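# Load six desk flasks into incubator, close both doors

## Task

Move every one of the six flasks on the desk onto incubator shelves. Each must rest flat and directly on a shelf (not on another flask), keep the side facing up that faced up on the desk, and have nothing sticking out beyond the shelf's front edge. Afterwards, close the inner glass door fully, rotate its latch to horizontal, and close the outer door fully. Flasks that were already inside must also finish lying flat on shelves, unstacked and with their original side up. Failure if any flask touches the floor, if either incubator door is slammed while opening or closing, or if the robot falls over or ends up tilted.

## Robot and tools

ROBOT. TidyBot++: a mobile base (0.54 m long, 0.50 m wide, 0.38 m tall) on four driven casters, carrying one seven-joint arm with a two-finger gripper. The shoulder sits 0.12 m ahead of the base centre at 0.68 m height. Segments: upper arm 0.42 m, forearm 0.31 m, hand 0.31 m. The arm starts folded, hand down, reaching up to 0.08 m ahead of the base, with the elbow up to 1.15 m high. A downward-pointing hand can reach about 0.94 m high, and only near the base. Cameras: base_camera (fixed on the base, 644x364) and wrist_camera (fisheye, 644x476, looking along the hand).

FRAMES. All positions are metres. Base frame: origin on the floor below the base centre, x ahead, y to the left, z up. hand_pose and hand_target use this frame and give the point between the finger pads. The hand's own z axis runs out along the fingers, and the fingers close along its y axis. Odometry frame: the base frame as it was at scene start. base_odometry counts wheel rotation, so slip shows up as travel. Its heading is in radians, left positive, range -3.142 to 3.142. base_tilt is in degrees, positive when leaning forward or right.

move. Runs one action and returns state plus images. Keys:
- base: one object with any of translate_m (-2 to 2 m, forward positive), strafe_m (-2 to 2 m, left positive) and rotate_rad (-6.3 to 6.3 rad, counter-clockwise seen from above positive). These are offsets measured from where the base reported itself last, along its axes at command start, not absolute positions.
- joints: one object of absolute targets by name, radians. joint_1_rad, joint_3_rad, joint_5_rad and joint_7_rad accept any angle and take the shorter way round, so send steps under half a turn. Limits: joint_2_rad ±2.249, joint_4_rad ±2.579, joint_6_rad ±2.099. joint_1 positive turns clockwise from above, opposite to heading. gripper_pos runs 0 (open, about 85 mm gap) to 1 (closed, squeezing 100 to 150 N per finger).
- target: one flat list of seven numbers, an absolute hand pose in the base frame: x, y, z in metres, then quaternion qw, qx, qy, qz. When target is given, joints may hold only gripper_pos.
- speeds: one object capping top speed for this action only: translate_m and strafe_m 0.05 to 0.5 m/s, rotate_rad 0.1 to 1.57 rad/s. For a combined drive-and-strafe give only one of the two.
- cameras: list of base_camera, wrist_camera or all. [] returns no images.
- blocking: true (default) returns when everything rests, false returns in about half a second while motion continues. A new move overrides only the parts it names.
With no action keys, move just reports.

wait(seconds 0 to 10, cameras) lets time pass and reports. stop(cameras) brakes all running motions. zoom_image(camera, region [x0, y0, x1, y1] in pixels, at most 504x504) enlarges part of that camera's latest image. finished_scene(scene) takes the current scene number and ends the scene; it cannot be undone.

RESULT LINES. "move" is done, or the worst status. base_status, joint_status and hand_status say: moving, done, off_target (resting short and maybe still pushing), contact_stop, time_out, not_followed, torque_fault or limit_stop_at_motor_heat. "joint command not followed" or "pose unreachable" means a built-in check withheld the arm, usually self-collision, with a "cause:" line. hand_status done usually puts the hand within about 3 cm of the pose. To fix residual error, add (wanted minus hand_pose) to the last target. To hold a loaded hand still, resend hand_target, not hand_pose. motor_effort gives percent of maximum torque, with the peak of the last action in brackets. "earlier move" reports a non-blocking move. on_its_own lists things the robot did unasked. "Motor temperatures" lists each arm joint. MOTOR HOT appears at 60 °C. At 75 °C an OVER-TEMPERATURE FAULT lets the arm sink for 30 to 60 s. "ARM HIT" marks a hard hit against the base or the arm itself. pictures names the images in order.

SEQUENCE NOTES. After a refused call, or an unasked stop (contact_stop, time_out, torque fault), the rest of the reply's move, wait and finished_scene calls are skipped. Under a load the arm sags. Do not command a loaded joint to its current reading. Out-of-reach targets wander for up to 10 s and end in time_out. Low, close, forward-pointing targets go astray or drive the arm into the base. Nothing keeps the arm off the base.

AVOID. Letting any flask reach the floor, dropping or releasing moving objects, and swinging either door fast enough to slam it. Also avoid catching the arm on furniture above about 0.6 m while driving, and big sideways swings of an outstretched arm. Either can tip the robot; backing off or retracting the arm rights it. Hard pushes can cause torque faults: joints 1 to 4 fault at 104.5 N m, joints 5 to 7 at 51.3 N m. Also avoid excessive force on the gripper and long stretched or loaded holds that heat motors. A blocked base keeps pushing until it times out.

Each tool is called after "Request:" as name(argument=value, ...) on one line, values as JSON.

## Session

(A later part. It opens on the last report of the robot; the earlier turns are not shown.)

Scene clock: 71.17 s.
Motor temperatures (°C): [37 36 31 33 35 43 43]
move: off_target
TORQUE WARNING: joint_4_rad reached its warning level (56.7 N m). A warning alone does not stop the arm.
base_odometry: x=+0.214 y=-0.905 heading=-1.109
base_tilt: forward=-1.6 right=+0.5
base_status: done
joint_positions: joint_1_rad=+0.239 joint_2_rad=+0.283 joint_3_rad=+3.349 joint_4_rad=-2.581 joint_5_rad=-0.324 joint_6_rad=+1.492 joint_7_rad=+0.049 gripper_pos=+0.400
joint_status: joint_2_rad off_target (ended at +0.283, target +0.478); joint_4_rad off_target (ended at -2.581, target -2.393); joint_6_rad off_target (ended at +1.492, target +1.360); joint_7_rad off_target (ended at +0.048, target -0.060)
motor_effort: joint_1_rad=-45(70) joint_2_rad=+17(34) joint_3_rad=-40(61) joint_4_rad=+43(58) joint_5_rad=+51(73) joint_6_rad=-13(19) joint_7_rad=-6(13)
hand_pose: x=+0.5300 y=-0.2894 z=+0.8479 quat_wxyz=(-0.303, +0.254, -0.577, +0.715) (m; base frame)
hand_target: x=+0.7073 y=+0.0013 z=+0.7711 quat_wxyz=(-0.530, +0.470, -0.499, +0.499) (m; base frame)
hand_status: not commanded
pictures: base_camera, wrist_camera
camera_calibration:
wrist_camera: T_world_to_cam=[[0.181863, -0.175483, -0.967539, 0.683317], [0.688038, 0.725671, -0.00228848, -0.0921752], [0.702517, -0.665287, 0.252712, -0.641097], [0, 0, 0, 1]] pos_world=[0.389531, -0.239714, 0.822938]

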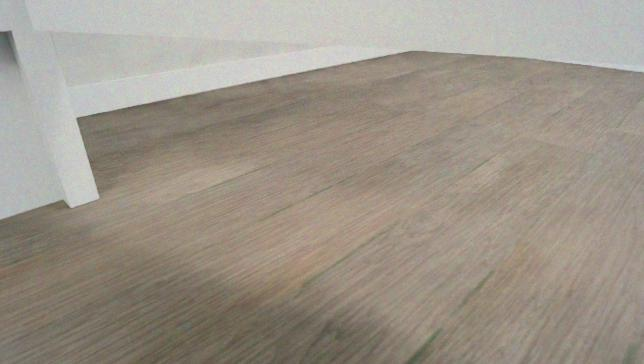

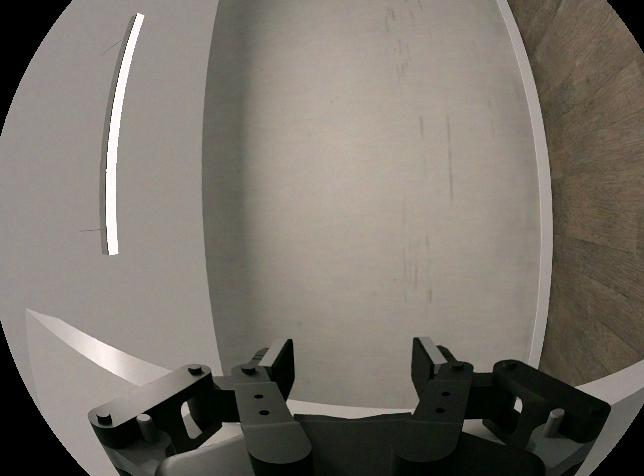

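Request:
move(joints={"joint_1_rad": 0.239, "joint_2_rad": 0.283, "joint_3_rad": 3.349, "joint_4_rad": -2.575, "joint_5_rad": -0.324, "joint_6_rad": 1.492, "joint_7_rad": 0.03}, cameras=["wrist_camera", "base_camera"])

Scene clock: 89.53 s.
Motor temperatures (°C): [38 36 31 33 36 43 44]
move: off_target
base_odometry: x=+0.214 y=-0.905 heading=-1.109
base_tilt: forward=-0.2 right=+0.5
base_status: not commanded
joint_positions: joint_1_rad=+0.256 joint_2_rad=+0.233 joint_3_rad=+3.357 joint_4_rad=-2.619 joint_5_rad=-0.333 joint_6_rad=+1.510 joint_7_rad=+0.049 gripper_pos=+0.400
joint_status: joint_2_rad off_target (ended at +0.233, target +0.283); joint_4_rad off_target (ended at -2.619, target -2.575); the others done
motor_effort: joint_1_rad=-4(43) joint_2_rad=-8(19) joint_3_rad=-3(39) joint_4_rad=+18(44) joint_5_rad=+8(49) joint_6_rad=+3(15) joint_7_rad=+0(7)
hand_pose: x=+0.5029 y=-0.2947 z=+0.8621 quat_wxyz=(-0.297, +0.234, -0.574, +0.726) (m; base frame)
hand_target: x=+0.5311 y=-0.2900 z=+0.8504 quat_wxyz=(-0.311, +0.247, -0.577, +0.714) (m; base frame)
hand_status: not commanded
pictures: base_camera, wrist_camera
camera_calibration:
wrist_camera: T_world_to_cam=[[0.202669, -0.190412, -0.960556, 0.680249], [0.713697, 0.700356, 0.0117514, -0.102207], [0.670494, -0.687928, 0.277837, -0.641499], [0, 0, 0, 1]] pos_world=[0.3652, -0.240196, 0.83285]

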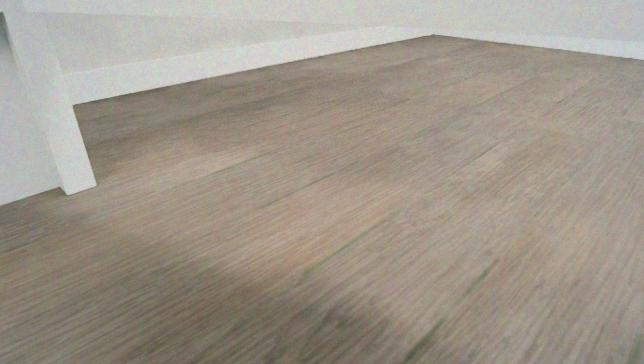

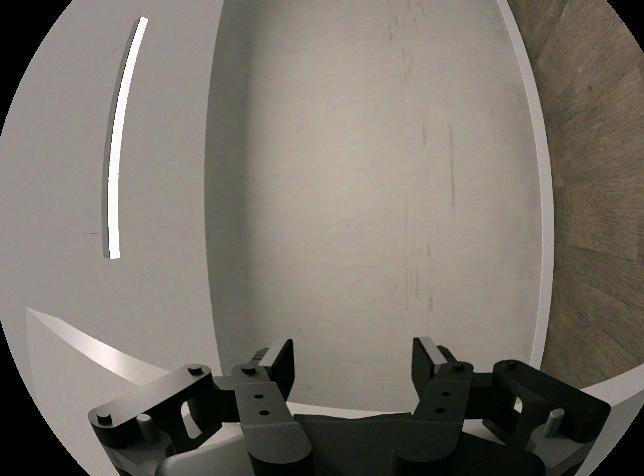

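Request:
zoom_image(camera="base_camera", region=[0, 0, 504, 120])

Request:
zoom_image(camera="wrist_camera", region=[0, 280, 320, 476])

Scaled by 1.000.

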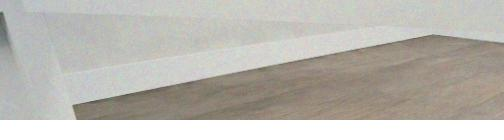

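Scaled by 1.575.

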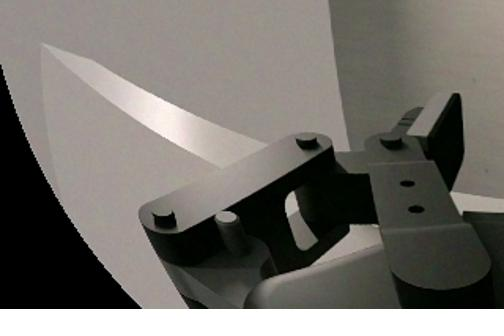

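Request:
move(base={"translate_m": -0.19, "strafe_m": -0.175}, speeds={"translate_m": 0.2}, cameras=["wrist_camera", "base_camera"])

Scene clock: 96.47 s.
Motor temperatures (°C): [38 36 31 33 36 43 43]
move: done
base_odometry: x=-0.027 y=-0.813 heading=-1.109
base_tilt: forward=-0.2 right=+0.6
base_status: done
joint_positions: joint_1_rad=+0.244 joint_2_rad=+0.279 joint_3_rad=+3.357 joint_4_rad=-2.583 joint_5_rad=-0.332 joint_6_rad=+1.510 joint_7_rad=+0.049 gripper_pos=+0.400
joint_status: not commanded
on_its_own: joint_2_rad moved +0.046 to your old target +0.283
motor_effort: joint_1_rad=+1(3) joint_2_rad=-19(21) joint_3_rad=+1(3) joint_4_rad=+9(17) joint_5_rad=+1(7) joint_6_rad=+9(11) joint_7_rad=+0(1)
hand_pose: x=+0.5224 y=-0.2951 z=+0.8546 quat_wxyz=(-0.298, +0.244, -0.573, +0.724) (m; base frame)
hand_target: x=+0.5311 y=-0.2900 z=+0.8504 quat_wxyz=(-0.311, +0.247, -0.577, +0.714) (m; base frame)
hand_status: not commanded
pictures: base_camera, wrist_camera
camera_calibration:
wrist_camera: T_world_to_cam=[[0.192884, -0.191741, -0.962305, 0.675147], [0.703581, 0.710614, -0.000565421, -0.0968931], [0.683936, -0.676951, 0.271972, -0.651416], [0, 0, 0, 1]] pos_world=[0.383474, -0.242669, 0.826809]

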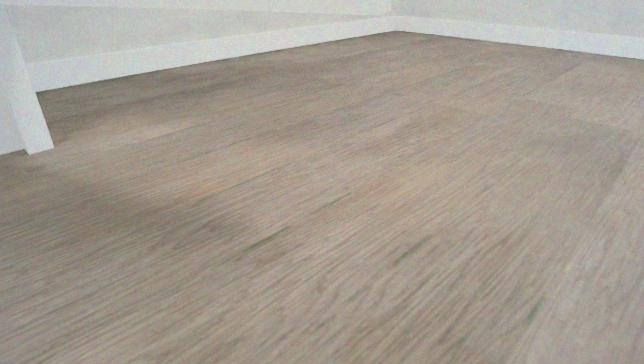

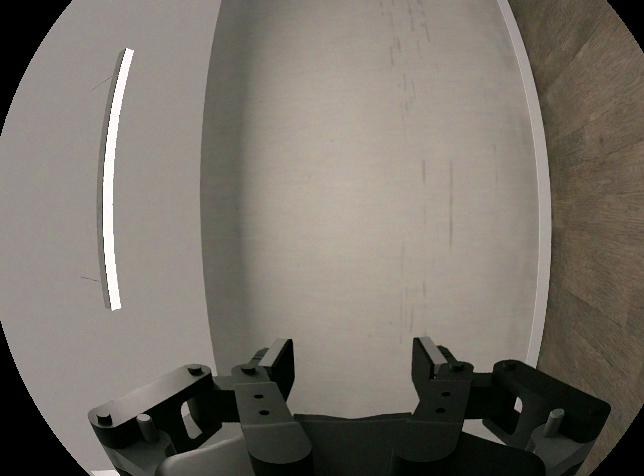

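Request:
move(base={"translate_m": -0.08, "strafe_m": -0.04, "rotate_rad": 0.75}, joints={"joint_1_rad": 0.0, "joint_2_rad": -1.0, "joint_3_rad": 3.1416, "joint_4_rad": -2.45, "joint_5_rad": 0.0, "joint_6_rad": -0.13, "joint_7_rad": 1.62}, cameras=["wrist_camera", "base_camera"])

Scene clock: 100.07 s.
Motor temperatures (°C): [38 36 31 33 36 43 43]
move: done
base_odometry: x=-0.099 y=-0.759 heading=-0.360
base_tilt: forward=-0.2 right=+0.5
base_status: done
joint_positions: joint_1_rad=+0.017 joint_2_rad=-0.989 joint_3_rad=+3.167 joint_4_rad=-2.473 joint_5_rad=-0.050 joint_6_rad=-0.059 joint_7_rad=+1.534 gripper_pos=+0.400
joint_status: all done
motor_effort: joint_1_rad=+1(3) joint_2_rad=+9(22) joint_3_rad=+1(2) joint_4_rad=+22(23) joint_5_rad=+0(3) joint_6_rad=+10(11) joint_7_rad=+0(2)
hand_pose: x=+0.3918 y=-0.0118 z=+0.9491 quat_wxyz=(-0.028, +0.696, -0.047, +0.716) (m; base frame)
hand_target: x=+0.3883 y=+0.0014 z=+0.9442 quat_wxyz=(+0.017, +0.710, +0.017, +0.704) (m; base frame)
hand_status: not commanded
pictures: base_camera, wrist_camera
camera_calibration:
wrist_camera: T_world_to_cam=[[0.0226055, -0.992989, -0.116027, 0.099695], [0.0334457, 0.116742, -0.992599, 0.990837], [0.999185, 0.0185576, 0.0358502, -0.287264], [0, 0, 0, 1]] pos_world=[0.251637, -0.0113458, 1.00537]

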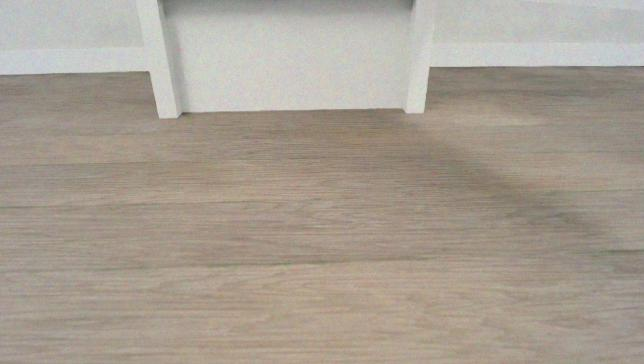

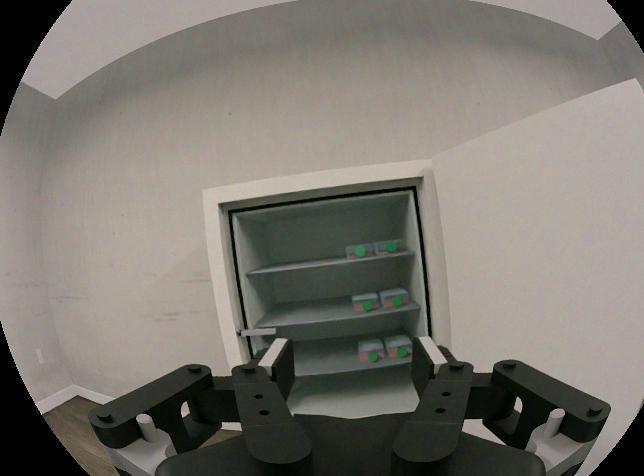

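Request:
move(base={"translate_m": 0.417, "strafe_m": 0.218, "rotate_rad": 0.065}, joints={"joint_1_rad": -0.015, "joint_2_rad": 0.478, "joint_3_rad": 3.11, "joint_4_rad": -2.393, "joint_5_rad": 0.05, "joint_6_rad": 1.36, "joint_7_rad": -0.06}, cameras=["wrist_camera", "base_camera"])

Scene clock: 107.10 s.
Motor temperatures (°C): [37 36 31 33 36 43 43]
move: done
base_odometry: x=+0.369 y=-0.701 heading=-0.294
base_tilt: forward=-0.2 right=+0.5
base_status: done
joint_positions: joint_1_rad=+0.001 joint_2_rad=+0.461 joint_3_rad=+3.135 joint_4_rad=-2.412 joint_5_rad=+0.001 joint_6_rad=+1.299 joint_7_rad=+0.026 gripper_pos=+0.400
joint_status: all done
motor_effort: joint_1_rad=+1(2) joint_2_rad=-26(28) joint_3_rad=+0(2) joint_4_rad=+9(23) joint_5_rad=+1(2) joint_6_rad=+10(11) joint_7_rad=+0(2)
hand_pose: x=+0.7007 y=+0.0041 z=+0.7543 quat_wxyz=(-0.495, +0.508, -0.494, +0.504) (m; base frame)
hand_target: x=+0.7054 y=+0.0405 z=+0.7715 quat_wxyz=(-0.553, +0.492, -0.477, +0.474) (m; base frame)
hand_status: not commanded
pictures: base_camera, wrist_camera
camera_calibration:
wrist_camera: T_world_to_cam=[[0.0442916, -0.012341, -0.998942, 0.732718], [-0.00296786, 0.999918, -0.0124846, 0.0678133], [0.999014, 0.00351769, 0.0442513, -0.595362], [0, 0, 0, 1]] pos_world=[0.562523, -0.0566709, 0.759135]

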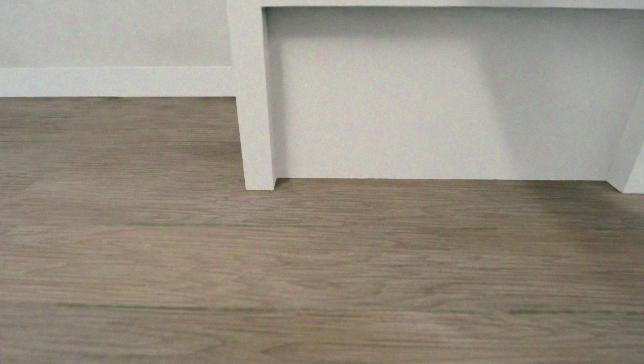

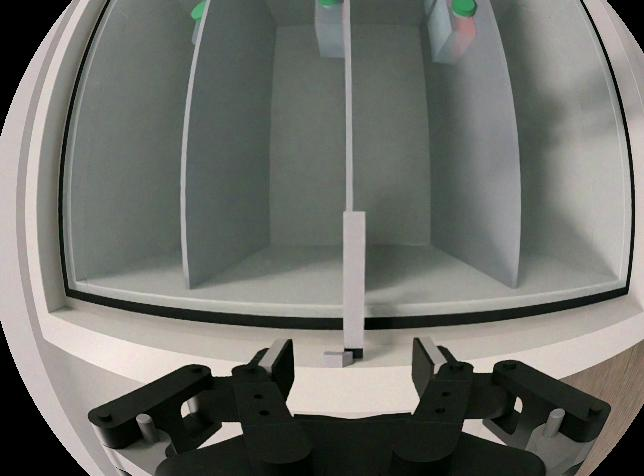

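Request:
move(base={"translate_m": 0.085, "strafe_m": -0.018, "rotate_rad": -0.015}, speeds={"translate_m": 0.2}, cameras=["wrist_camera"])

Scene clock: 111.50 s.
Motor temperatures (°C): [37 36 31 33 36 43 43]
move: done
base_odometry: x=+0.445 y=-0.743 heading=-0.309
base_tilt: forward=-0.1 right=+0.5
base_status: done
joint_positions: joint_1_rad=-0.004 joint_2_rad=+0.466 joint_3_rad=+3.132 joint_4_rad=-2.404 joint_5_rad=+0.003 joint_6_rad=+1.303 joint_7_rad=+0.024 gripper_pos=+0.400
joint_status: not commanded
motor_effort: joint_1_rad=+1(3) joint_2_rad=-26(28) joint_3_rad=+0(1) joint_4_rad=+9(11) joint_5_rad=+1(2) joint_6_rad=+9(10) joint_7_rad=+0(1)
hand_pose: x=+0.7035 y=+0.0094 z=+0.7558 quat_wxyz=(-0.500, +0.508, -0.490, +0.502) (m; base frame)
hand_target: x=+0.7054 y=+0.0405 z=+0.7715 quat_wxyz=(-0.553, +0.492, -0.477, +0.474) (m; base frame)
hand_status: not commanded
pictures: wrist_camera
camera_calibration:
wrist_camera: T_world_to_cam=[[0.0512701, -0.00879093, -0.998646, 0.728983], [-0.0133118, 0.999866, -0.00948509, 0.0675708], [0.998596, 0.0137801, 0.0511462, -0.603241], [0, 0, 0, 1]] pos_world=[0.565919, -0.0528407, 0.759491]

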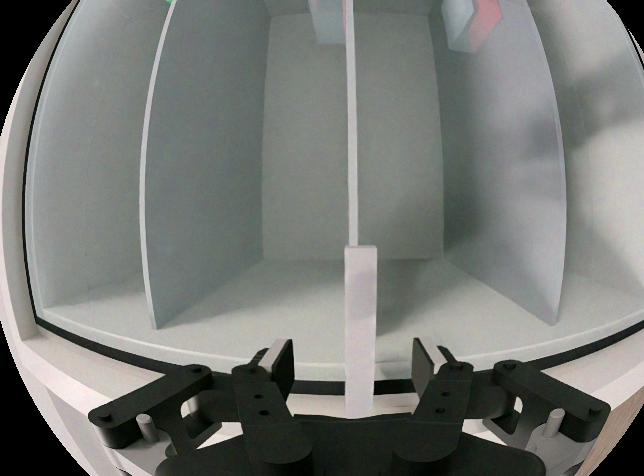

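Request:
move(base={"translate_m": 0.047}, speeds={"translate_m": 0.12}, joints={"joint_2_rad": 0.484}, cameras=["wrist_camera"])

Request:
move(joints={"gripper_pos": 0.86}, cameras=["wrist_camera"])

Scene clock: 113.73 s.
Motor temperatures (°C): [37 36 31 33 36 43 43]
move: done
base_odometry: x=+0.490 y=-0.758 heading=-0.309
base_tilt: forward=-0.2 right=+0.5
base_status: done
joint_positions: joint_1_rad=-0.004 joint_2_rad=+0.470 joint_3_rad=+3.131 joint_4_rad=-2.404 joint_5_rad=+0.003 joint_6_rad=+1.303 joint_7_rad=+0.024 gripper_pos=+0.400
joint_status: all done
motor_effort: joint_1_rad=+1(2) joint_2_rad=-26(28) joint_3_rad=+0(1) joint_4_rad=+10(11) joint_5_rad=+1(1) joint_6_rad=+10(11) joint_7_rad=+1(1)
hand_pose: x=+0.7039 y=+0.0097 z=+0.7540 quat_wxyz=(-0.499, +0.509, -0.491, +0.501) (m; base frame)
hand_target: x=+0.7059 y=+0.0405 z=+0.7680 quat_wxyz=(-0.551, +0.493, -0.479, +0.473) (m; base frame)
hand_status: not commanded
pictures: wrist_camera
camera_calibration:
wrist_camera: T_world_to_cam=[[0.0483773, -0.00879832, -0.99879, 0.729225], [-0.0139384, 0.999858, -0.00948284, 0.0677197], [0.998732, 0.0143803, 0.0482478, -0.601525], [0, 0, 0, 1]] pos_world=[0.566429, -0.052644, 0.758007]

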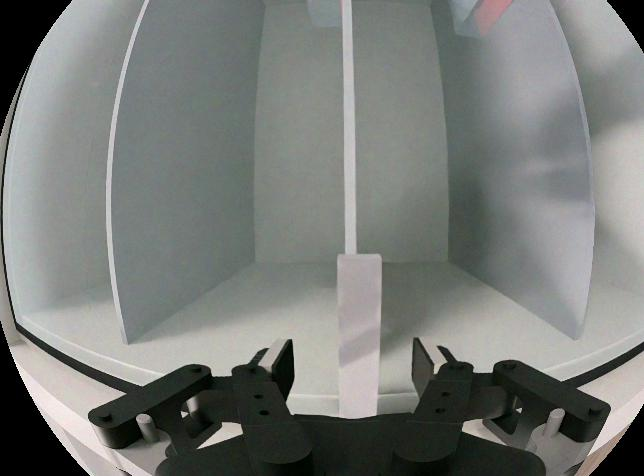

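Scene clock: 114.53 s.
Motor temperatures (°C): [37 36 31 33 36 43 43]
move: done
base_odometry: x=+0.490 y=-0.758 heading=-0.309
base_tilt: forward=-0.1 right=+0.6
base_status: not commanded
joint_positions: joint_1_rad=-0.004 joint_2_rad=+0.474 joint_3_rad=+3.131 joint_4_rad=-2.405 joint_5_rad=+0.004 joint_6_rad=+1.305 joint_7_rad=+0.022 gripper_pos=+0.842
joint_status: all done
motor_effort: joint_1_rad=+0(1) joint_2_rad=-26(31) joint_3_rad=-1(1) joint_4_rad=+12(14) joint_5_rad=+2(2) joint_6_rad=+9(14) joint_7_rad=+0(1)
hand_pose: x=+0.7039 y=+0.0097 z=+0.7518 quat_wxyz=(-0.499, +0.509, -0.492, +0.500) (m; base frame)
hand_target: x=+0.7059 y=+0.0405 z=+0.7680 quat_wxyz=(-0.551, +0.493, -0.479, +0.473) (m; base frame)
hand_status: not commanded
pictures: wrist_camera
camera_calibration:
wrist_camera: T_world_to_cam=[[0.0452498, -0.00674513, -0.998953, 0.729444], [-0.014039, 0.999874, -0.00738727, 0.0661828], [0.998877, 0.0143586, 0.0451494, -0.599189], [0, 0, 0, 1]] pos_world=[0.566438, -0.0526508, 0.756222]

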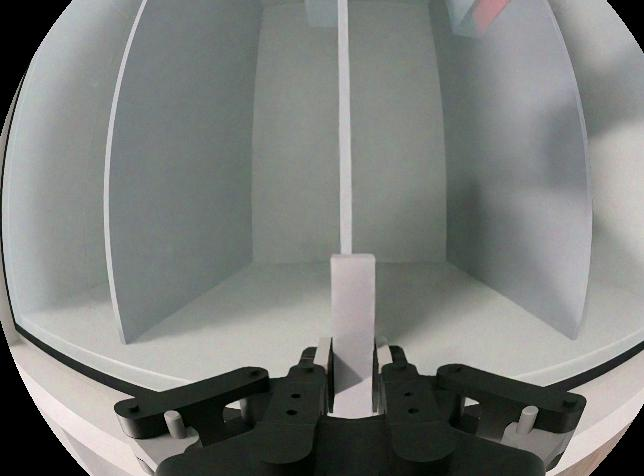

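Request:
move(joints={"joint_7_rad": 0.6}, cameras=[])

Request:
move(joints={"joint_7_rad": 1.1}, cameras=[])

Request:
move(joints={"joint_7_rad": 1.58}, cameras=["wrist_camera"])

Scene clock: 116.37 s.
Motor temperatures (°C): [37 36 31 33 36 43 43]
move: done
base_odometry: x=+0.490 y=-0.758 heading=-0.309
base_tilt: forward=-0.1 right=+0.6
base_status: not commanded
joint_positions: joint_1_rad=-0.004 joint_2_rad=+0.470 joint_3_rad=+3.129 joint_4_rad=-2.401 joint_5_rad=+0.004 joint_6_rad=+1.310 joint_7_rad=+0.522 gripper_pos=+0.842
joint_status: all done
motor_effort: joint_1_rad=+1(2) joint_2_rad=-24(27) joint_3_rad=+1(1) joint_4_rad=+9(13) joint_5_rad=+1(2) joint_6_rad=+9(11) joint_7_rad=+1(2)
hand_pose: x=+0.7045 y=+0.0109 z=+0.7570 quat_wxyz=(-0.363, +0.612, -0.348, +0.611) (m; base frame)
hand_target: x=+0.7059 y=+0.0405 z=+0.7680 quat_wxyz=(-0.368, +0.622, -0.293, +0.626) (m; base frame)
hand_status: not commanded
pictures: none
No camera images: "cameras" was empty.

Scene clock: 117.60 s.
Motor temperatures (°C): [37 36 31 33 36 43 43]
move: done
base_odometry: x=+0.490 y=-0.758 heading=-0.309
base_tilt: forward=-0.2 right=+0.6
base_status: not commanded
joint_positions: joint_1_rad=-0.008 joint_2_rad=+0.466 joint_3_rad=+3.127 joint_4_rad=-2.401 joint_5_rad=+0.005 joint_6_rad=+1.316 joint_7_rad=+1.014 gripper_pos=+0.842
joint_status: all done
motor_effort: joint_1_rad=+2(3) joint_2_rad=-22(24) joint_3_rad=+1(2) joint_4_rad=+8(9) joint_5_rad=+0(2) joint_6_rad=+8(9) joint_7_rad=+1(2)
hand_pose: x=+0.7041 y=+0.0146 z=+0.7612 quat_wxyz=(-0.207, +0.675, -0.186, +0.683) (m; base frame)
hand_target: x=+0.7059 y=+0.0405 z=+0.7680 quat_wxyz=(-0.202, +0.675, -0.130, +0.697) (m; base frame)
hand_status: not commanded
pictures: none
No camera images: "cameras" was empty.

Scene clock: 118.83 s.
Motor temperatures (°C): [37 36 31 33 36 43 43]
move: done
base_odometry: x=+0.490 y=-0.758 heading=-0.309
base_tilt: forward=-0.2 right=+0.5
base_status: not commanded
joint_positions: joint_1_rad=-0.012 joint_2_rad=+0.465 joint_3_rad=+3.123 joint_4_rad=-2.401 joint_5_rad=+0.007 joint_6_rad=+1.319 joint_7_rad=+1.495 gripper_pos=+0.842
joint_status: all done
motor_effort: joint_1_rad=+4(4) joint_2_rad=-22(23) joint_3_rad=+2(2) joint_4_rad=+8(9) joint_5_rad=+0(1) joint_6_rad=+8(8) joint_7_rad=+1(2)
hand_pose: x=+0.7038 y=+0.0197 z=+0.7630 quat_wxyz=(-0.042, +0.698, -0.016, +0.714) (m; base frame)
hand_target: x=+0.7059 y=+0.0405 z=+0.7680 quat_wxyz=(-0.030, +0.687, +0.034, +0.725) (m; base frame)
hand_status: not commanded
pictures: wrist_camera
camera_calibration:
wrist_camera: T_world_to_cam=[[0.0854434, -0.992161, -0.0911889, 0.0391889], [0.0228822, 0.0934535, -0.995361, 0.80192], [0.99608, 0.0829604, 0.0306878, -0.588063], [0, 0, 0, 1]] pos_world=[0.56406, 0.0127255, 0.81982]

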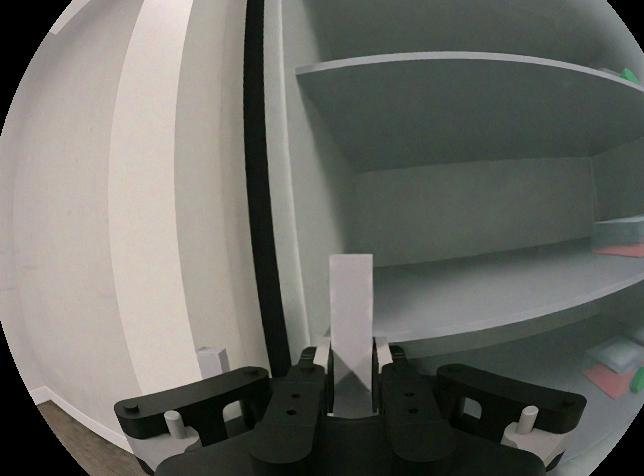

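Request:
move(base={"translate_m": -0.1074, "strafe_m": -0.2037, "rotate_rad": 0.2618}, speeds={"translate_m": 0.14, "rotate_rad": 0.16}, joints={"joint_7_rad": 1.65, "gripper_pos": 0.9}, cameras=["wrist_camera"])

Scene clock: 126.30 s.
Motor temperatures (°C): [37 36 31 33 36 43 43]
move: off_target
base_odometry: x=+0.325 y=-0.919 heading=-0.047
base_tilt: forward=-0.2 right=+0.6
base_status: done
joint_positions: joint_1_rad=-0.012 joint_2_rad=+0.465 joint_3_rad=+3.120 joint_4_rad=-2.401 joint_5_rad=+0.013 joint_6_rad=+1.319 joint_7_rad=+1.579 gripper_pos=+0.847
joint_status: gripper_pos off_target (ended at +0.847, target +0.900); the others done
motor_effort: joint_1_rad=+0(4) joint_2_rad=-24(26) joint_3_rad=-1(4) joint_4_rad=+10(13) joint_5_rad=+3(6) joint_6_rad=+9(12) joint_7_rad=+0(1)
hand_pose: x=+0.7036 y=+0.0226 z=+0.7631 quat_wxyz=(-0.015, +0.698, +0.016, +0.715) (m; base frame)
hand_target: x=+0.7059 y=+0.0405 z=+0.7680 quat_wxyz=(-0.005, +0.685, +0.058, +0.726) (m; base frame)
hand_status: not commanded
pictures: wrist_camera
camera_calibration:
wrist_camera: T_world_to_cam=[[0.0914279, -0.995788, -0.00680275, -0.0265118], [0.0262536, 0.00923934, -0.999613, 0.804567], [0.995466, 0.0912139, 0.0269878, -0.584989], [0, 0, 0, 1]] pos_world=[0.563638, 0.0195253, 0.819863]

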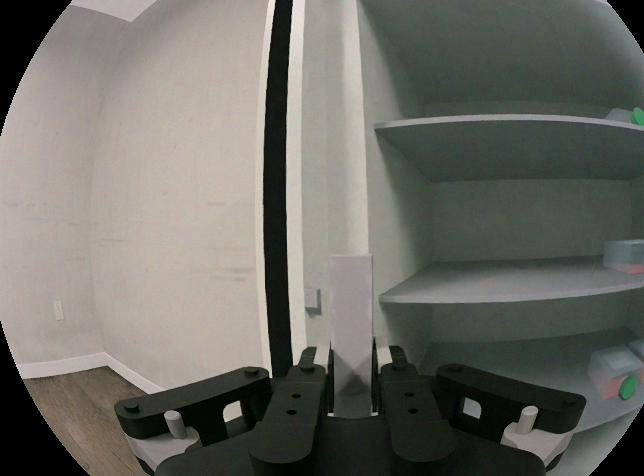

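Request:
move(base={"translate_m": -0.1074, "strafe_m": -0.2037, "rotate_rad": 0.2618}, speeds={"translate_m": 0.16, "rotate_rad": 0.18}, cameras=["wrist_camera", "base_camera"])

Scene clock: 128.77 s.
Motor temperatures (°C): [37 36 31 33 36 43 43]
move: done
base_odometry: x=+0.209 y=-1.118 heading=+0.216
base_tilt: forward=-0.2 right=+0.6
base_status: done
joint_positions: joint_1_rad=-0.015 joint_2_rad=+0.465 joint_3_rad=+3.117 joint_4_rad=-2.402 joint_5_rad=+0.019 joint_6_rad=+1.320 joint_7_rad=+1.579 gripper_pos=+0.847
joint_status: not commanded
motor_effort: joint_1_rad=+1(5) joint_2_rad=-25(27) joint_3_rad=+0(6) joint_4_rad=+11(13) joint_5_rad=+3(9) joint_6_rad=+10(12) joint_7_rad=+0(1)
hand_pose: x=+0.7033 y=+0.0275 z=+0.7630 quat_wxyz=(-0.018, +0.698, +0.020, +0.715) (m; base frame)
hand_target: x=+0.7059 y=+0.0405 z=+0.7680 quat_wxyz=(-0.005, +0.685, +0.058, +0.726) (m; base frame)
hand_status: not commanded
pictures: base_camera, wrist_camera
camera_calibration:
wrist_camera: T_world_to_cam=[[0.102216, -0.99474, -0.00672125, -0.0293381], [0.0261585, 0.00944213, -0.999613, 0.804592], [0.994418, 0.102, 0.0269861, -0.58472], [0, 0, 0, 1]] pos_world=[0.563408, 0.0228606, 0.819863]

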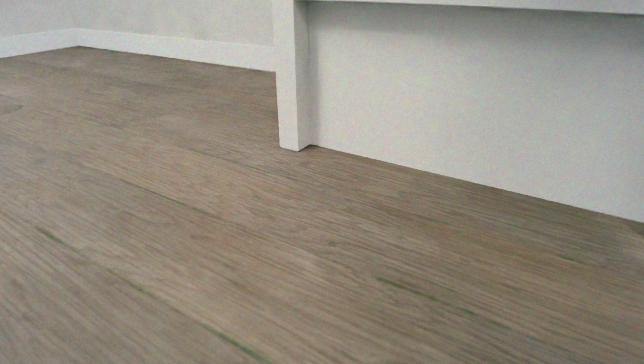

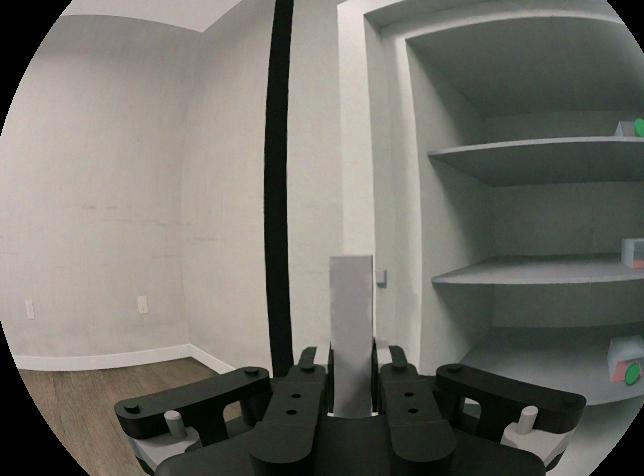

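Request:
move(joints={"gripper_pos": 0.45}, cameras=[])

Request:
move(base={"translate_m": -0.22}, speeds={"translate_m": 0.3}, cameras=["wrist_camera"])

Request:
move(base={"translate_m": 0.19, "strafe_m": 0.51, "rotate_rad": -0.524}, joints={"gripper_pos": 1.0}, cameras=["wrist_camera", "base_camera"])

Scene clock: 132.20 s.
Motor temperatures (°C): [37 36 31 33 35 43 43]
move: done
base_odometry: x=+0.209 y=-1.118 heading=+0.216
base_tilt: forward=-0.2 right=+0.5
base_status: not commanded
joint_positions: joint_1_rad=-0.015 joint_2_rad=+0.467 joint_3_rad=+3.117 joint_4_rad=-2.402 joint_5_rad=+0.019 joint_6_rad=+1.320 joint_7_rad=+1.579 gripper_pos=+0.450
joint_status: all done
motor_effort: joint_1_rad=+0(1) joint_2_rad=-27(27) joint_3_rad=+0(1) joint_4_rad=+10(11) joint_5_rad=+1(3) joint_6_rad=+9(10) joint_7_rad=+1(1)
hand_pose: x=+0.7034 y=+0.0276 z=+0.7621 quat_wxyz=(-0.019, +0.699, +0.020, +0.715) (m; base frame)
hand_target: x=+0.7059 y=+0.0405 z=+0.7680 quat_wxyz=(-0.005, +0.685, +0.058, +0.726) (m; base frame)
hand_status: not commanded
pictures: none
No camera images: "cameras" was empty.

Scene clock: 133.90 s.
Motor temperatures (°C): [37 36 31 33 35 43 43]
move: done
base_odometry: x=-0.006 y=-1.165 heading=+0.216
base_tilt: forward=-0.1 right=+0.6
base_status: done
joint_positions: joint_1_rad=-0.015 joint_2_rad=+0.470 joint_3_rad=+3.117 joint_4_rad=-2.401 joint_5_rad=+0.019 joint_6_rad=+1.320 joint_7_rad=+1.579 gripper_pos=+0.450
joint_status: not commanded
motor_effort: joint_1_rad=+1(2) joint_2_rad=-27(28) joint_3_rad=+0(1) joint_4_rad=+10(11) joint_5_rad=+1(1) joint_6_rad=+9(11) joint_7_rad=+0(1)
hand_pose: x=+0.7037 y=+0.0276 z=+0.7603 quat_wxyz=(-0.019, +0.700, +0.020, +0.714) (m; base frame)
hand_target: x=+0.7059 y=+0.0405 z=+0.7680 quat_wxyz=(-0.005, +0.685, +0.058, +0.726) (m; base frame)
hand_status: not commanded
pictures: wrist_camera
camera_calibration:
wrist_camera: T_world_to_cam=[[0.102488, -0.994709, -0.0070957, -0.0291754], [0.021448, 0.00934136, -0.999726, 0.805153], [0.994503, 0.102308, 0.0222919, -0.58159], [0, 0, 0, 1]] pos_world=[0.564114, 0.0229589, 0.817691]

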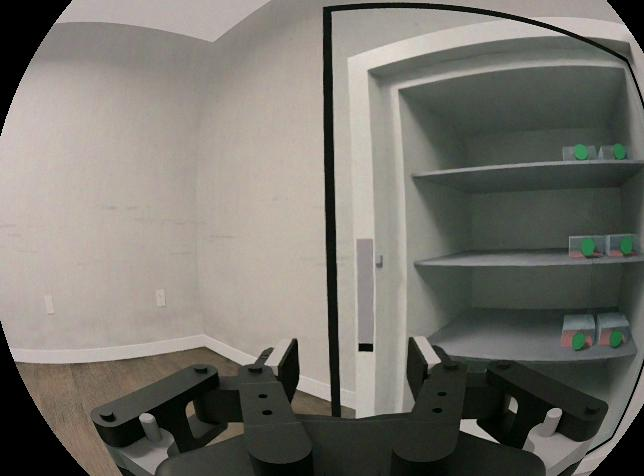

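Scene clock: 136.47 s.
Motor temperatures (°C): [37 36 31 33 35 43 43]
move: done
base_odometry: x=+0.070 y=-0.626 heading=-0.309
base_tilt: forward=-0.2 right=+0.6
base_status: done
joint_positions: joint_1_rad=-0.015 joint_2_rad=+0.470 joint_3_rad=+3.117 joint_4_rad=-2.401 joint_5_rad=+0.019 joint_6_rad=+1.320 joint_7_rad=+1.579 gripper_pos=+0.999
joint_status: all done
motor_effort: joint_1_rad=+0(3) joint_2_rad=-26(27) joint_3_rad=+0(3) joint_4_rad=+10(11) joint_5_rad=+0(2) joint_6_rad=+10(11) joint_7_rad=+0(1)
hand_pose: x=+0.7037 y=+0.0275 z=+0.7602 quat_wxyz=(-0.019, +0.700, +0.020, +0.714) (m; base frame)
hand_target: x=+0.7059 y=+0.0405 z=+0.7680 quat_wxyz=(-0.005, +0.685, +0.058, +0.726) (m; base frame)
hand_status: not commanded
pictures: base_camera, wrist_camera
camera_calibration:
wrist_camera: T_world_to_cam=[[0.102389, -0.994719, -0.00710816, -0.0291083], [0.0213486, 0.00934141, -0.999728, 0.805212], [0.994515, 0.102209, 0.0221923, -0.581513], [0, 0, 0, 1]] pos_world=[0.564114, 0.0229595, 0.817691]

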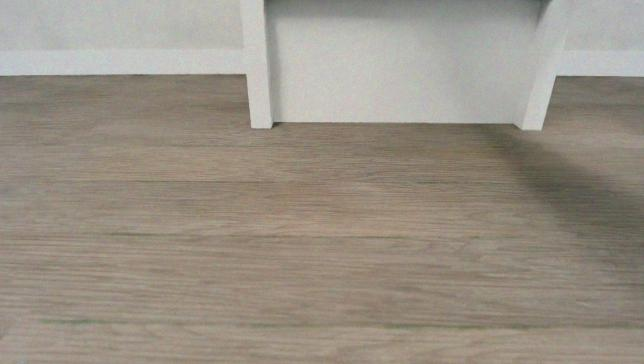

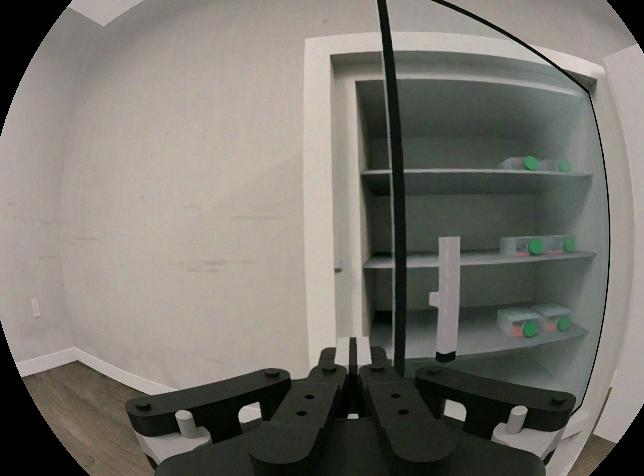

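Request:
move(base={"translate_m": 0.17, "strafe_m": 0.035}, speeds={"translate_m": 0.25}, cameras=["wrist_camera"])

Scene clock: 139.77 s.
Motor temperatures (°C): [37 36 31 33 35 43 43]
move: done
base_odometry: x=+0.243 y=-0.644 heading=-0.308
base_tilt: forward=-0.1 right=+0.6
base_status: done
joint_positions: joint_1_rad=-0.015 joint_2_rad=+0.471 joint_3_rad=+3.117 joint_4_rad=-2.401 joint_5_rad=+0.019 joint_6_rad=+1.320 joint_7_rad=+1.579 gripper_pos=+0.999
joint_status: not commanded
motor_effort: joint_1_rad=+1(1) joint_2_rad=-26(28) joint_3_rad=+0(1) joint_4_rad=+10(11) joint_5_rad=+1(1) joint_6_rad=+10(11) joint_7_rad=+0(1)
hand_pose: x=+0.7038 y=+0.0275 z=+0.7596 quat_wxyz=(-0.019, +0.700, +0.020, +0.713) (m; base frame)
hand_target: x=+0.7059 y=+0.0405 z=+0.7680 quat_wxyz=(-0.005, +0.685, +0.058, +0.726) (m; base frame)
hand_status: not commanded
pictures: wrist_camera
camera_calibration:
wrist_camera: T_world_to_cam=[[0.102374, -0.99472, -0.00722131, -0.0290315], [0.0202424, 0.00934113, -0.999751, 0.805357], [0.99454, 0.102202, 0.0210918, -0.580817], [0, 0, 0, 1]] pos_world=[0.564316, 0.0229596, 0.817198]

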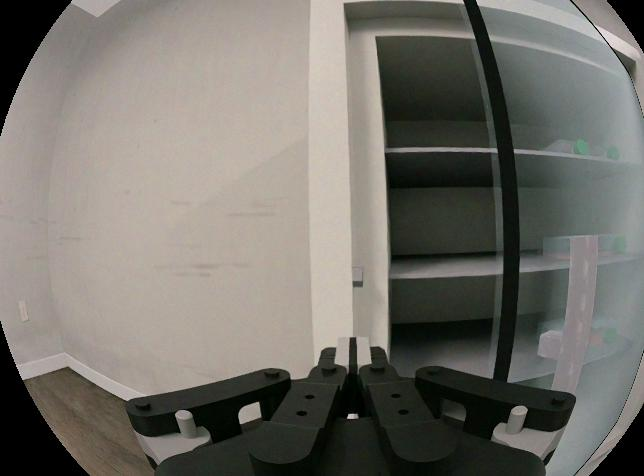

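Request:
move(base={"strafe_m": -0.05}, speeds={"strafe_m": 0.12}, cameras=[])

Request:
move(base={"translate_m": -0.073, "strafe_m": -0.058}, speeds={"translate_m": 0.12}, cameras=["wrist_camera"])

Scene clock: 142.30 s.
Motor temperatures (°C): [37 36 31 33 35 43 43]
move: done
base_odometry: x=+0.228 y=-0.692 heading=-0.308
base_tilt: forward=-0.2 right=+0.6
base_status: done
joint_positions: joint_1_rad=-0.015 joint_2_rad=+0.471 joint_3_rad=+3.117 joint_4_rad=-2.401 joint_5_rad=+0.019 joint_6_rad=+1.320 joint_7_rad=+1.579 gripper_pos=+0.999
joint_status: not commanded
motor_effort: joint_1_rad=+1(3) joint_2_rad=-26(27) joint_3_rad=+0(1) joint_4_rad=+10(10) joint_5_rad=+1(2) joint_6_rad=+9(10) joint_7_rad=+1(1)
hand_pose: x=+0.7038 y=+0.0275 z=+0.7596 quat_wxyz=(-0.019, +0.700, +0.020, +0.713) (m; base frame)
hand_target: x=+0.7059 y=+0.0405 z=+0.7680 quat_wxyz=(-0.005, +0.685, +0.058, +0.726) (m; base frame)
hand_status: not commanded
pictures: none
No camera images: "cameras" was empty.

Scene clock: 143.67 s.
Motor temperatures (°C): [37 36 31 33 35 43 43]
move: done
base_odometry: x=+0.140 y=-0.725 heading=-0.308
base_tilt: forward=-0.2 right=+0.6
base_status: done
joint_positions: joint_1_rad=-0.015 joint_2_rad=+0.472 joint_3_rad=+3.117 joint_4_rad=-2.401 joint_5_rad=+0.019 joint_6_rad=+1.320 joint_7_rad=+1.579 gripper_pos=+0.999
joint_status: not commanded
motor_effort: joint_1_rad=+0(2) joint_2_rad=-27(28) joint_3_rad=+0(1) joint_4_rad=+10(11) joint_5_rad=+1(2) joint_6_rad=+9(11) joint_7_rad=+0(1)
hand_pose: x=+0.7039 y=+0.0276 z=+0.7592 quat_wxyz=(-0.019, +0.701, +0.020, +0.713) (m; base frame)
hand_target: x=+0.7059 y=+0.0405 z=+0.7680 quat_wxyz=(-0.005, +0.685, +0.058, +0.726) (m; base frame)
hand_status: not commanded
pictures: wrist_camera
camera_calibration:
wrist_camera: T_world_to_cam=[[0.102567, -0.9947, -0.00717933, -0.0291885], [0.0196474, 0.00924179, -0.999764, 0.805407], [0.994532, 0.102401, 0.0204912, -0.58042], [0, 0, 0, 1]] pos_world=[0.564416, 0.0229585, 0.816901]

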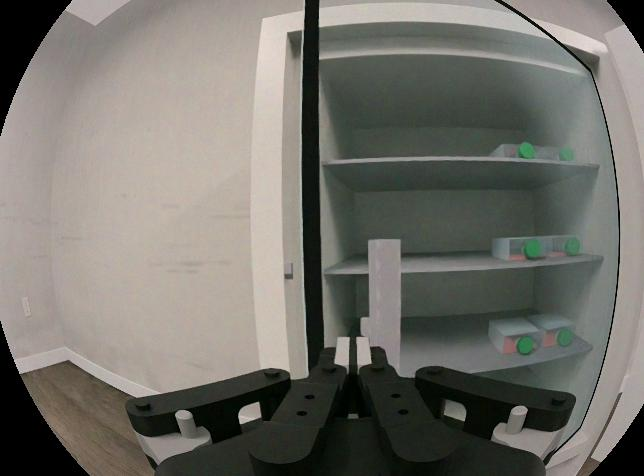

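Request:
move(base={"strafe_m": 0.125}, speeds={"strafe_m": 0.3}, cameras=[])

Request:
move(base={"translate_m": 0.09}, speeds={"translate_m": 0.25}, cameras=["wrist_camera"])

Request:
move(base={"strafe_m": -0.09}, speeds={"strafe_m": 0.12}, cameras=["wrist_camera"])

Scene clock: 147.07 s.
Motor temperatures (°C): [37 36 31 33 35 43 43]
move: done
base_odometry: x=+0.178 y=-0.606 heading=-0.308
base_tilt: forward=-0.2 right=+0.6
base_status: done
joint_positions: joint_1_rad=-0.020 joint_2_rad=+0.472 joint_3_rad=+3.117 joint_4_rad=-2.401 joint_5_rad=+0.019 joint_6_rad=+1.320 joint_7_rad=+1.579 gripper_pos=+0.999
joint_status: not commanded
motor_effort: joint_1_rad=+0(3) joint_2_rad=-27(28) joint_3_rad=+0(2) joint_4_rad=+9(10) joint_5_rad=+1(2) joint_6_rad=+10(10) joint_7_rad=+1(1)
hand_pose: x=+0.7037 y=+0.0310 z=+0.7591 quat_wxyz=(-0.021, +0.701, +0.022, +0.713) (m; base frame)
hand_target: x=+0.7059 y=+0.0405 z=+0.7680 quat_wxyz=(-0.005, +0.685, +0.058, +0.726) (m; base frame)
hand_status: not commanded
pictures: none
No camera images: "cameras" was empty.

Scene clock: 148.27 s.
Motor temperatures (°C): [37 36 31 33 35 43 43]
move: done
base_odometry: x=+0.264 y=-0.633 heading=-0.308
base_tilt: forward=-0.2 right=+0.6
base_status: done
joint_positions: joint_1_rad=-0.020 joint_2_rad=+0.476 joint_3_rad=+3.117 joint_4_rad=-2.399 joint_5_rad=+0.019 joint_6_rad=+1.320 joint_7_rad=+1.579 gripper_pos=+0.999
joint_status: not commanded
motor_effort: joint_1_rad=+1(1) joint_2_rad=-27(28) joint_3_rad=+0(1) joint_4_rad=+9(11) joint_5_rad=+1(1) joint_6_rad=+10(11) joint_7_rad=+0(1)
hand_pose: x=+0.7048 y=+0.0310 z=+0.7580 quat_wxyz=(-0.021, +0.701, +0.022, +0.713) (m; base frame)
hand_target: x=+0.7059 y=+0.0405 z=+0.7680 quat_wxyz=(-0.005, +0.685, +0.058, +0.726) (m; base frame)
hand_status: not commanded
pictures: wrist_camera
camera_calibration:
wrist_camera: T_world_to_cam=[[0.108364, -0.994083, -0.00749866, -0.0297785], [0.0184698, 0.00955503, -0.999784, 0.805045], [0.99394, 0.108202, 0.0193959, -0.580562], [0, 0, 0, 1]] pos_world=[0.565402, 0.0255233, 0.815908]

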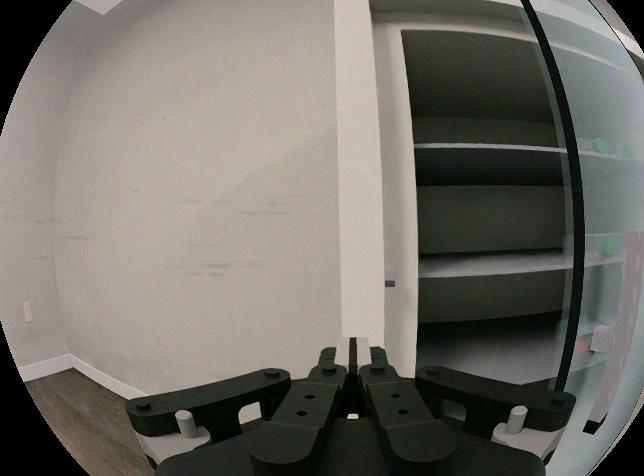

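Scene clock: 149.63 s.
Motor temperatures (°C): [37 36 31 33 35 43 43]
move: done
base_odometry: x=+0.237 y=-0.719 heading=-0.307
base_tilt: forward=-0.1 right=+0.6
base_status: done
joint_positions: joint_1_rad=-0.020 joint_2_rad=+0.476 joint_3_rad=+3.115 joint_4_rad=-2.399 joint_5_rad=+0.028 joint_6_rad=+1.320 joint_7_rad=+1.579 gripper_pos=+0.999
joint_status: not commanded
motor_effort: joint_1_rad=+0(5) joint_2_rad=-27(28) joint_3_rad=-1(4) joint_4_rad=+10(11) joint_5_rad=+1(5) joint_6_rad=+10(10) joint_7_rad=+0(1)
hand_pose: x=+0.7046 y=+0.0347 z=+0.7581 quat_wxyz=(-0.024, +0.701, +0.026, +0.713) (m; base frame)
hand_target: x=+0.7059 y=+0.0405 z=+0.7680 quat_wxyz=(-0.005, +0.685, +0.058, +0.726) (m; base frame)
hand_status: not commanded
pictures: wrist_camera
camera_calibration:
wrist_camera: T_world_to_cam=[[0.118815, -0.992899, -0.00589383, -0.0346776], [0.0185401, 0.00815336, -0.999795, 0.80503], [0.992743, 0.118681, 0.0193772, -0.580189], [0, 0, 0, 1]] pos_world=[0.565173, 0.0278624, 0.815903]

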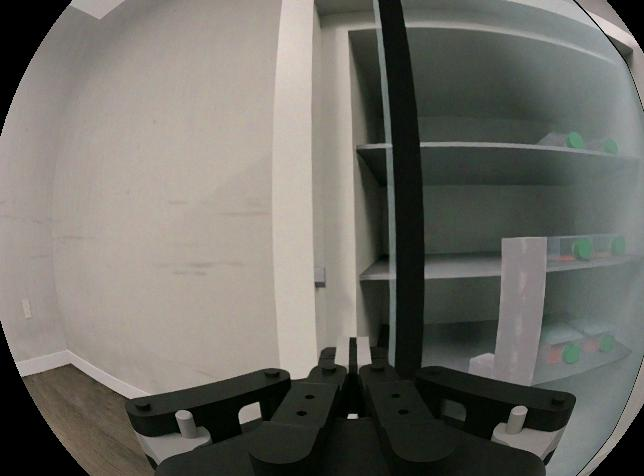

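Request:
move(base={"translate_m": -0.05, "strafe_m": -0.065}, speeds={"strafe_m": 0.12}, cameras=["wrist_camera"])

Scene clock: 151.50 s.
Motor temperatures (°C): [37 36 31 33 35 43 43]
move: done
base_odometry: x=+0.170 y=-0.766 heading=-0.307
base_tilt: forward=-0.1 right=+0.6
base_status: done
joint_positions: joint_1_rad=-0.040 joint_2_rad=+0.474 joint_3_rad=+3.095 joint_4_rad=-2.401 joint_5_rad=+0.057 joint_6_rad=+1.320 joint_7_rad=+1.579 gripper_pos=+0.999
joint_status: not commanded
motor_effort: joint_1_rad=+5(10) joint_2_rad=-26(28) joint_3_rad=+3(7) joint_4_rad=+11(14) joint_5_rad=-4(7) joint_6_rad=+9(12) joint_7_rad=+0(1)
hand_pose: x=+0.7010 y=+0.0646 z=+0.7586 quat_wxyz=(-0.048, +0.699, +0.049, +0.712) (m; base frame)
hand_target: x=+0.7059 y=+0.0405 z=+0.7680 quat_wxyz=(-0.005, +0.685, +0.058, +0.726) (m; base frame)
hand_status: not commanded
pictures: wrist_camera
camera_calibration:
wrist_camera: T_world_to_cam=[[0.183662, -0.982963, -0.00725675, -0.049619], [0.0184192, 0.0108224, -0.999772, 0.805334], [0.982817, 0.183487, 0.020093, -0.577963], [0, 0, 0, 1]] pos_world=[0.562311, 0.0485593, 0.816404]

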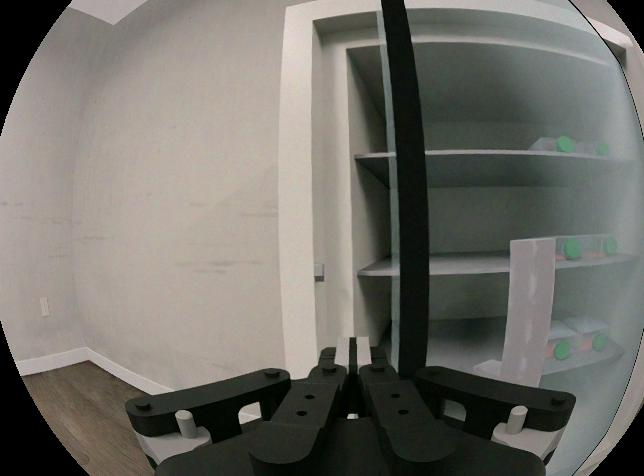

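Request:
move(base={"translate_m": -0.05, "strafe_m": -0.05}, speeds={"strafe_m": 0.12}, cameras=["wrist_camera"])

Scene clock: 153.73 s.
Motor temperatures (°C): [37 36 31 33 35 43 43]
move: done
base_odometry: x=+0.107 y=-0.799 heading=-0.307
base_tilt: forward=-0.1 right=+0.6
base_status: done
joint_positions: joint_1_rad=-0.052 joint_2_rad=+0.470 joint_3_rad=+3.090 joint_4_rad=-2.408 joint_5_rad=+0.063 joint_6_rad=+1.321 joint_7_rad=+1.579 gripper_pos=+0.999
joint_status: not commanded
motor_effort: joint_1_rad=+8(10) joint_2_rad=-26(28) joint_3_rad=+5(8) joint_4_rad=+12(15) joint_5_rad=-6(8) joint_6_rad=+9(11) joint_7_rad=+0(1)
hand_pose: x=+0.6970 y=+0.0756 z=+0.7584 quat_wxyz=(-0.056, +0.700, +0.056, +0.710) (m; base frame)
hand_target: x=+0.7059 y=+0.0405 z=+0.7680 quat_wxyz=(-0.005, +0.685, +0.058, +0.726) (m; base frame)
hand_status: not commanded
pictures: wrist_camera
camera_calibration:
wrist_camera: T_world_to_cam=[[0.205593, -0.978604, -0.00808957, -0.0530808], [0.0155621, 0.0115343, -0.999812, 0.807019], [0.978514, 0.205428, 0.0176005, -0.57282], [0, 0, 0, 1]] pos_world=[0.558866, 0.0564198, 0.816521]

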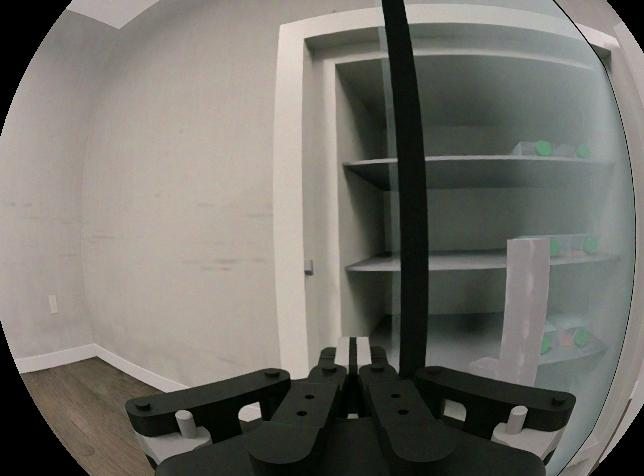

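Request:
move(base={"translate_m": -0.055, "strafe_m": -0.07}, speeds={"strafe_m": 0.12}, cameras=["wrist_camera"])

Request:
move(base={"translate_m": -0.045, "strafe_m": -0.08}, speeds={"strafe_m": 0.12}, cameras=["wrist_camera"])

Scene clock: 155.63 s.
Motor temperatures (°C): [37 36 31 33 35 43 43]
move: done
base_odometry: x=+0.033 y=-0.849 heading=-0.307
base_tilt: forward=-0.1 right=+0.6
base_status: done
joint_positions: joint_1_rad=-0.064 joint_2_rad=+0.466 joint_3_rad=+3.081 joint_4_rad=-2.415 joint_5_rad=+0.074 joint_6_rad=+1.321 joint_7_rad=+1.579 gripper_pos=+0.999
joint_status: not commanded
motor_effort: joint_1_rad=+10(13) joint_2_rad=-24(28) joint_3_rad=+7(10) joint_4_rad=+13(17) joint_5_rad=-8(10) joint_6_rad=+8(11) joint_7_rad=+0(1)
hand_pose: x=+0.6921 y=+0.0899 z=+0.7583 quat_wxyz=(-0.067, +0.700, +0.067, +0.708) (m; base frame)
hand_target: x=+0.7059 y=+0.0405 z=+0.7680 quat_wxyz=(-0.005, +0.685, +0.058, +0.726) (m; base frame)
hand_status: not commanded
pictures: wrist_camera
camera_calibration:
wrist_camera: T_world_to_cam=[[0.235727, -0.971772, -0.00963346, -0.0583653], [0.0127131, 0.0129955, -0.999835, 0.808687], [0.971736, 0.235565, 0.0154176, -0.567366], [0, 0, 0, 1]] pos_world=[0.554807, 0.0664246, 0.816738]

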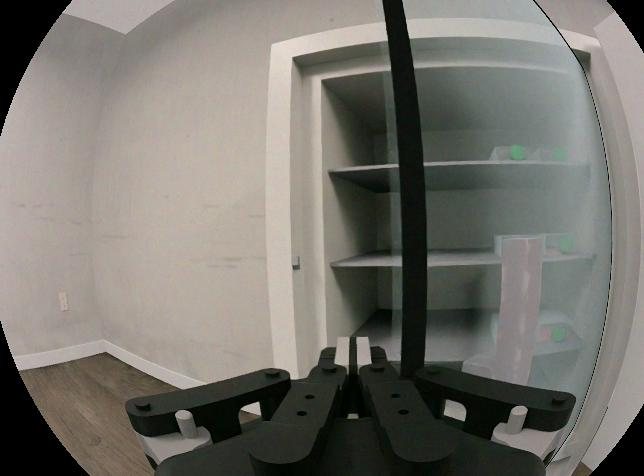

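Scene clock: 157.00 s.
Motor temperatures (°C): [37 36 31 33 35 43 43]
move: done
base_odometry: x=-0.034 y=-0.911 heading=-0.307
base_tilt: forward=-0.2 right=+0.6
base_status: done
joint_positions: joint_1_rad=-0.075 joint_2_rad=+0.461 joint_3_rad=+3.070 joint_4_rad=-2.426 joint_5_rad=+0.089 joint_6_rad=+1.322 joint_7_rad=+1.579 gripper_pos=+0.999
joint_status: not commanded
motor_effort: joint_1_rad=+12(15) joint_2_rad=-23(26) joint_3_rad=+9(12) joint_4_rad=+15(19) joint_5_rad=-9(12) joint_6_rad=+8(11) joint_7_rad=+0(1)
hand_pose: x=+0.6855 y=+0.1056 z=+0.7581 quat_wxyz=(-0.080, +0.699, +0.079, +0.706) (m; base frame)
hand_target: x=+0.7059 y=+0.0405 z=+0.7680 quat_wxyz=(-0.005, +0.685, +0.058, +0.726) (m; base frame)
hand_status: not commanded
pictures: wrist_camera
camera_calibration:
wrist_camera: T_world_to_cam=[[0.269991, -0.9628, -0.0109629, -0.0649388], [0.00881756, 0.0138576, -0.999865, 0.810935], [0.962822, 0.269858, 0.012231, -0.559777], [0, 0, 0, 1]] pos_world=[0.549348, 0.0772996, 0.816961]

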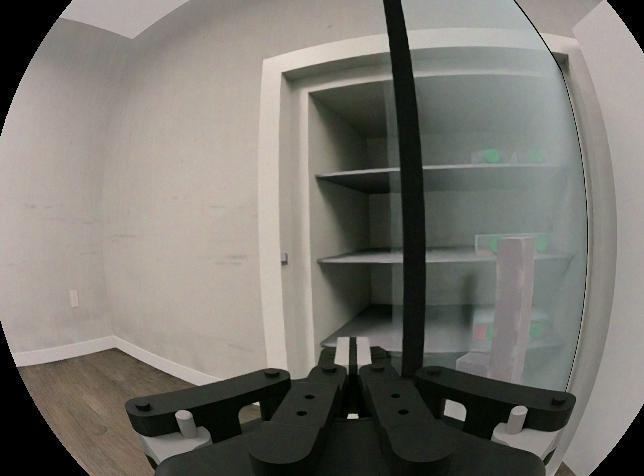

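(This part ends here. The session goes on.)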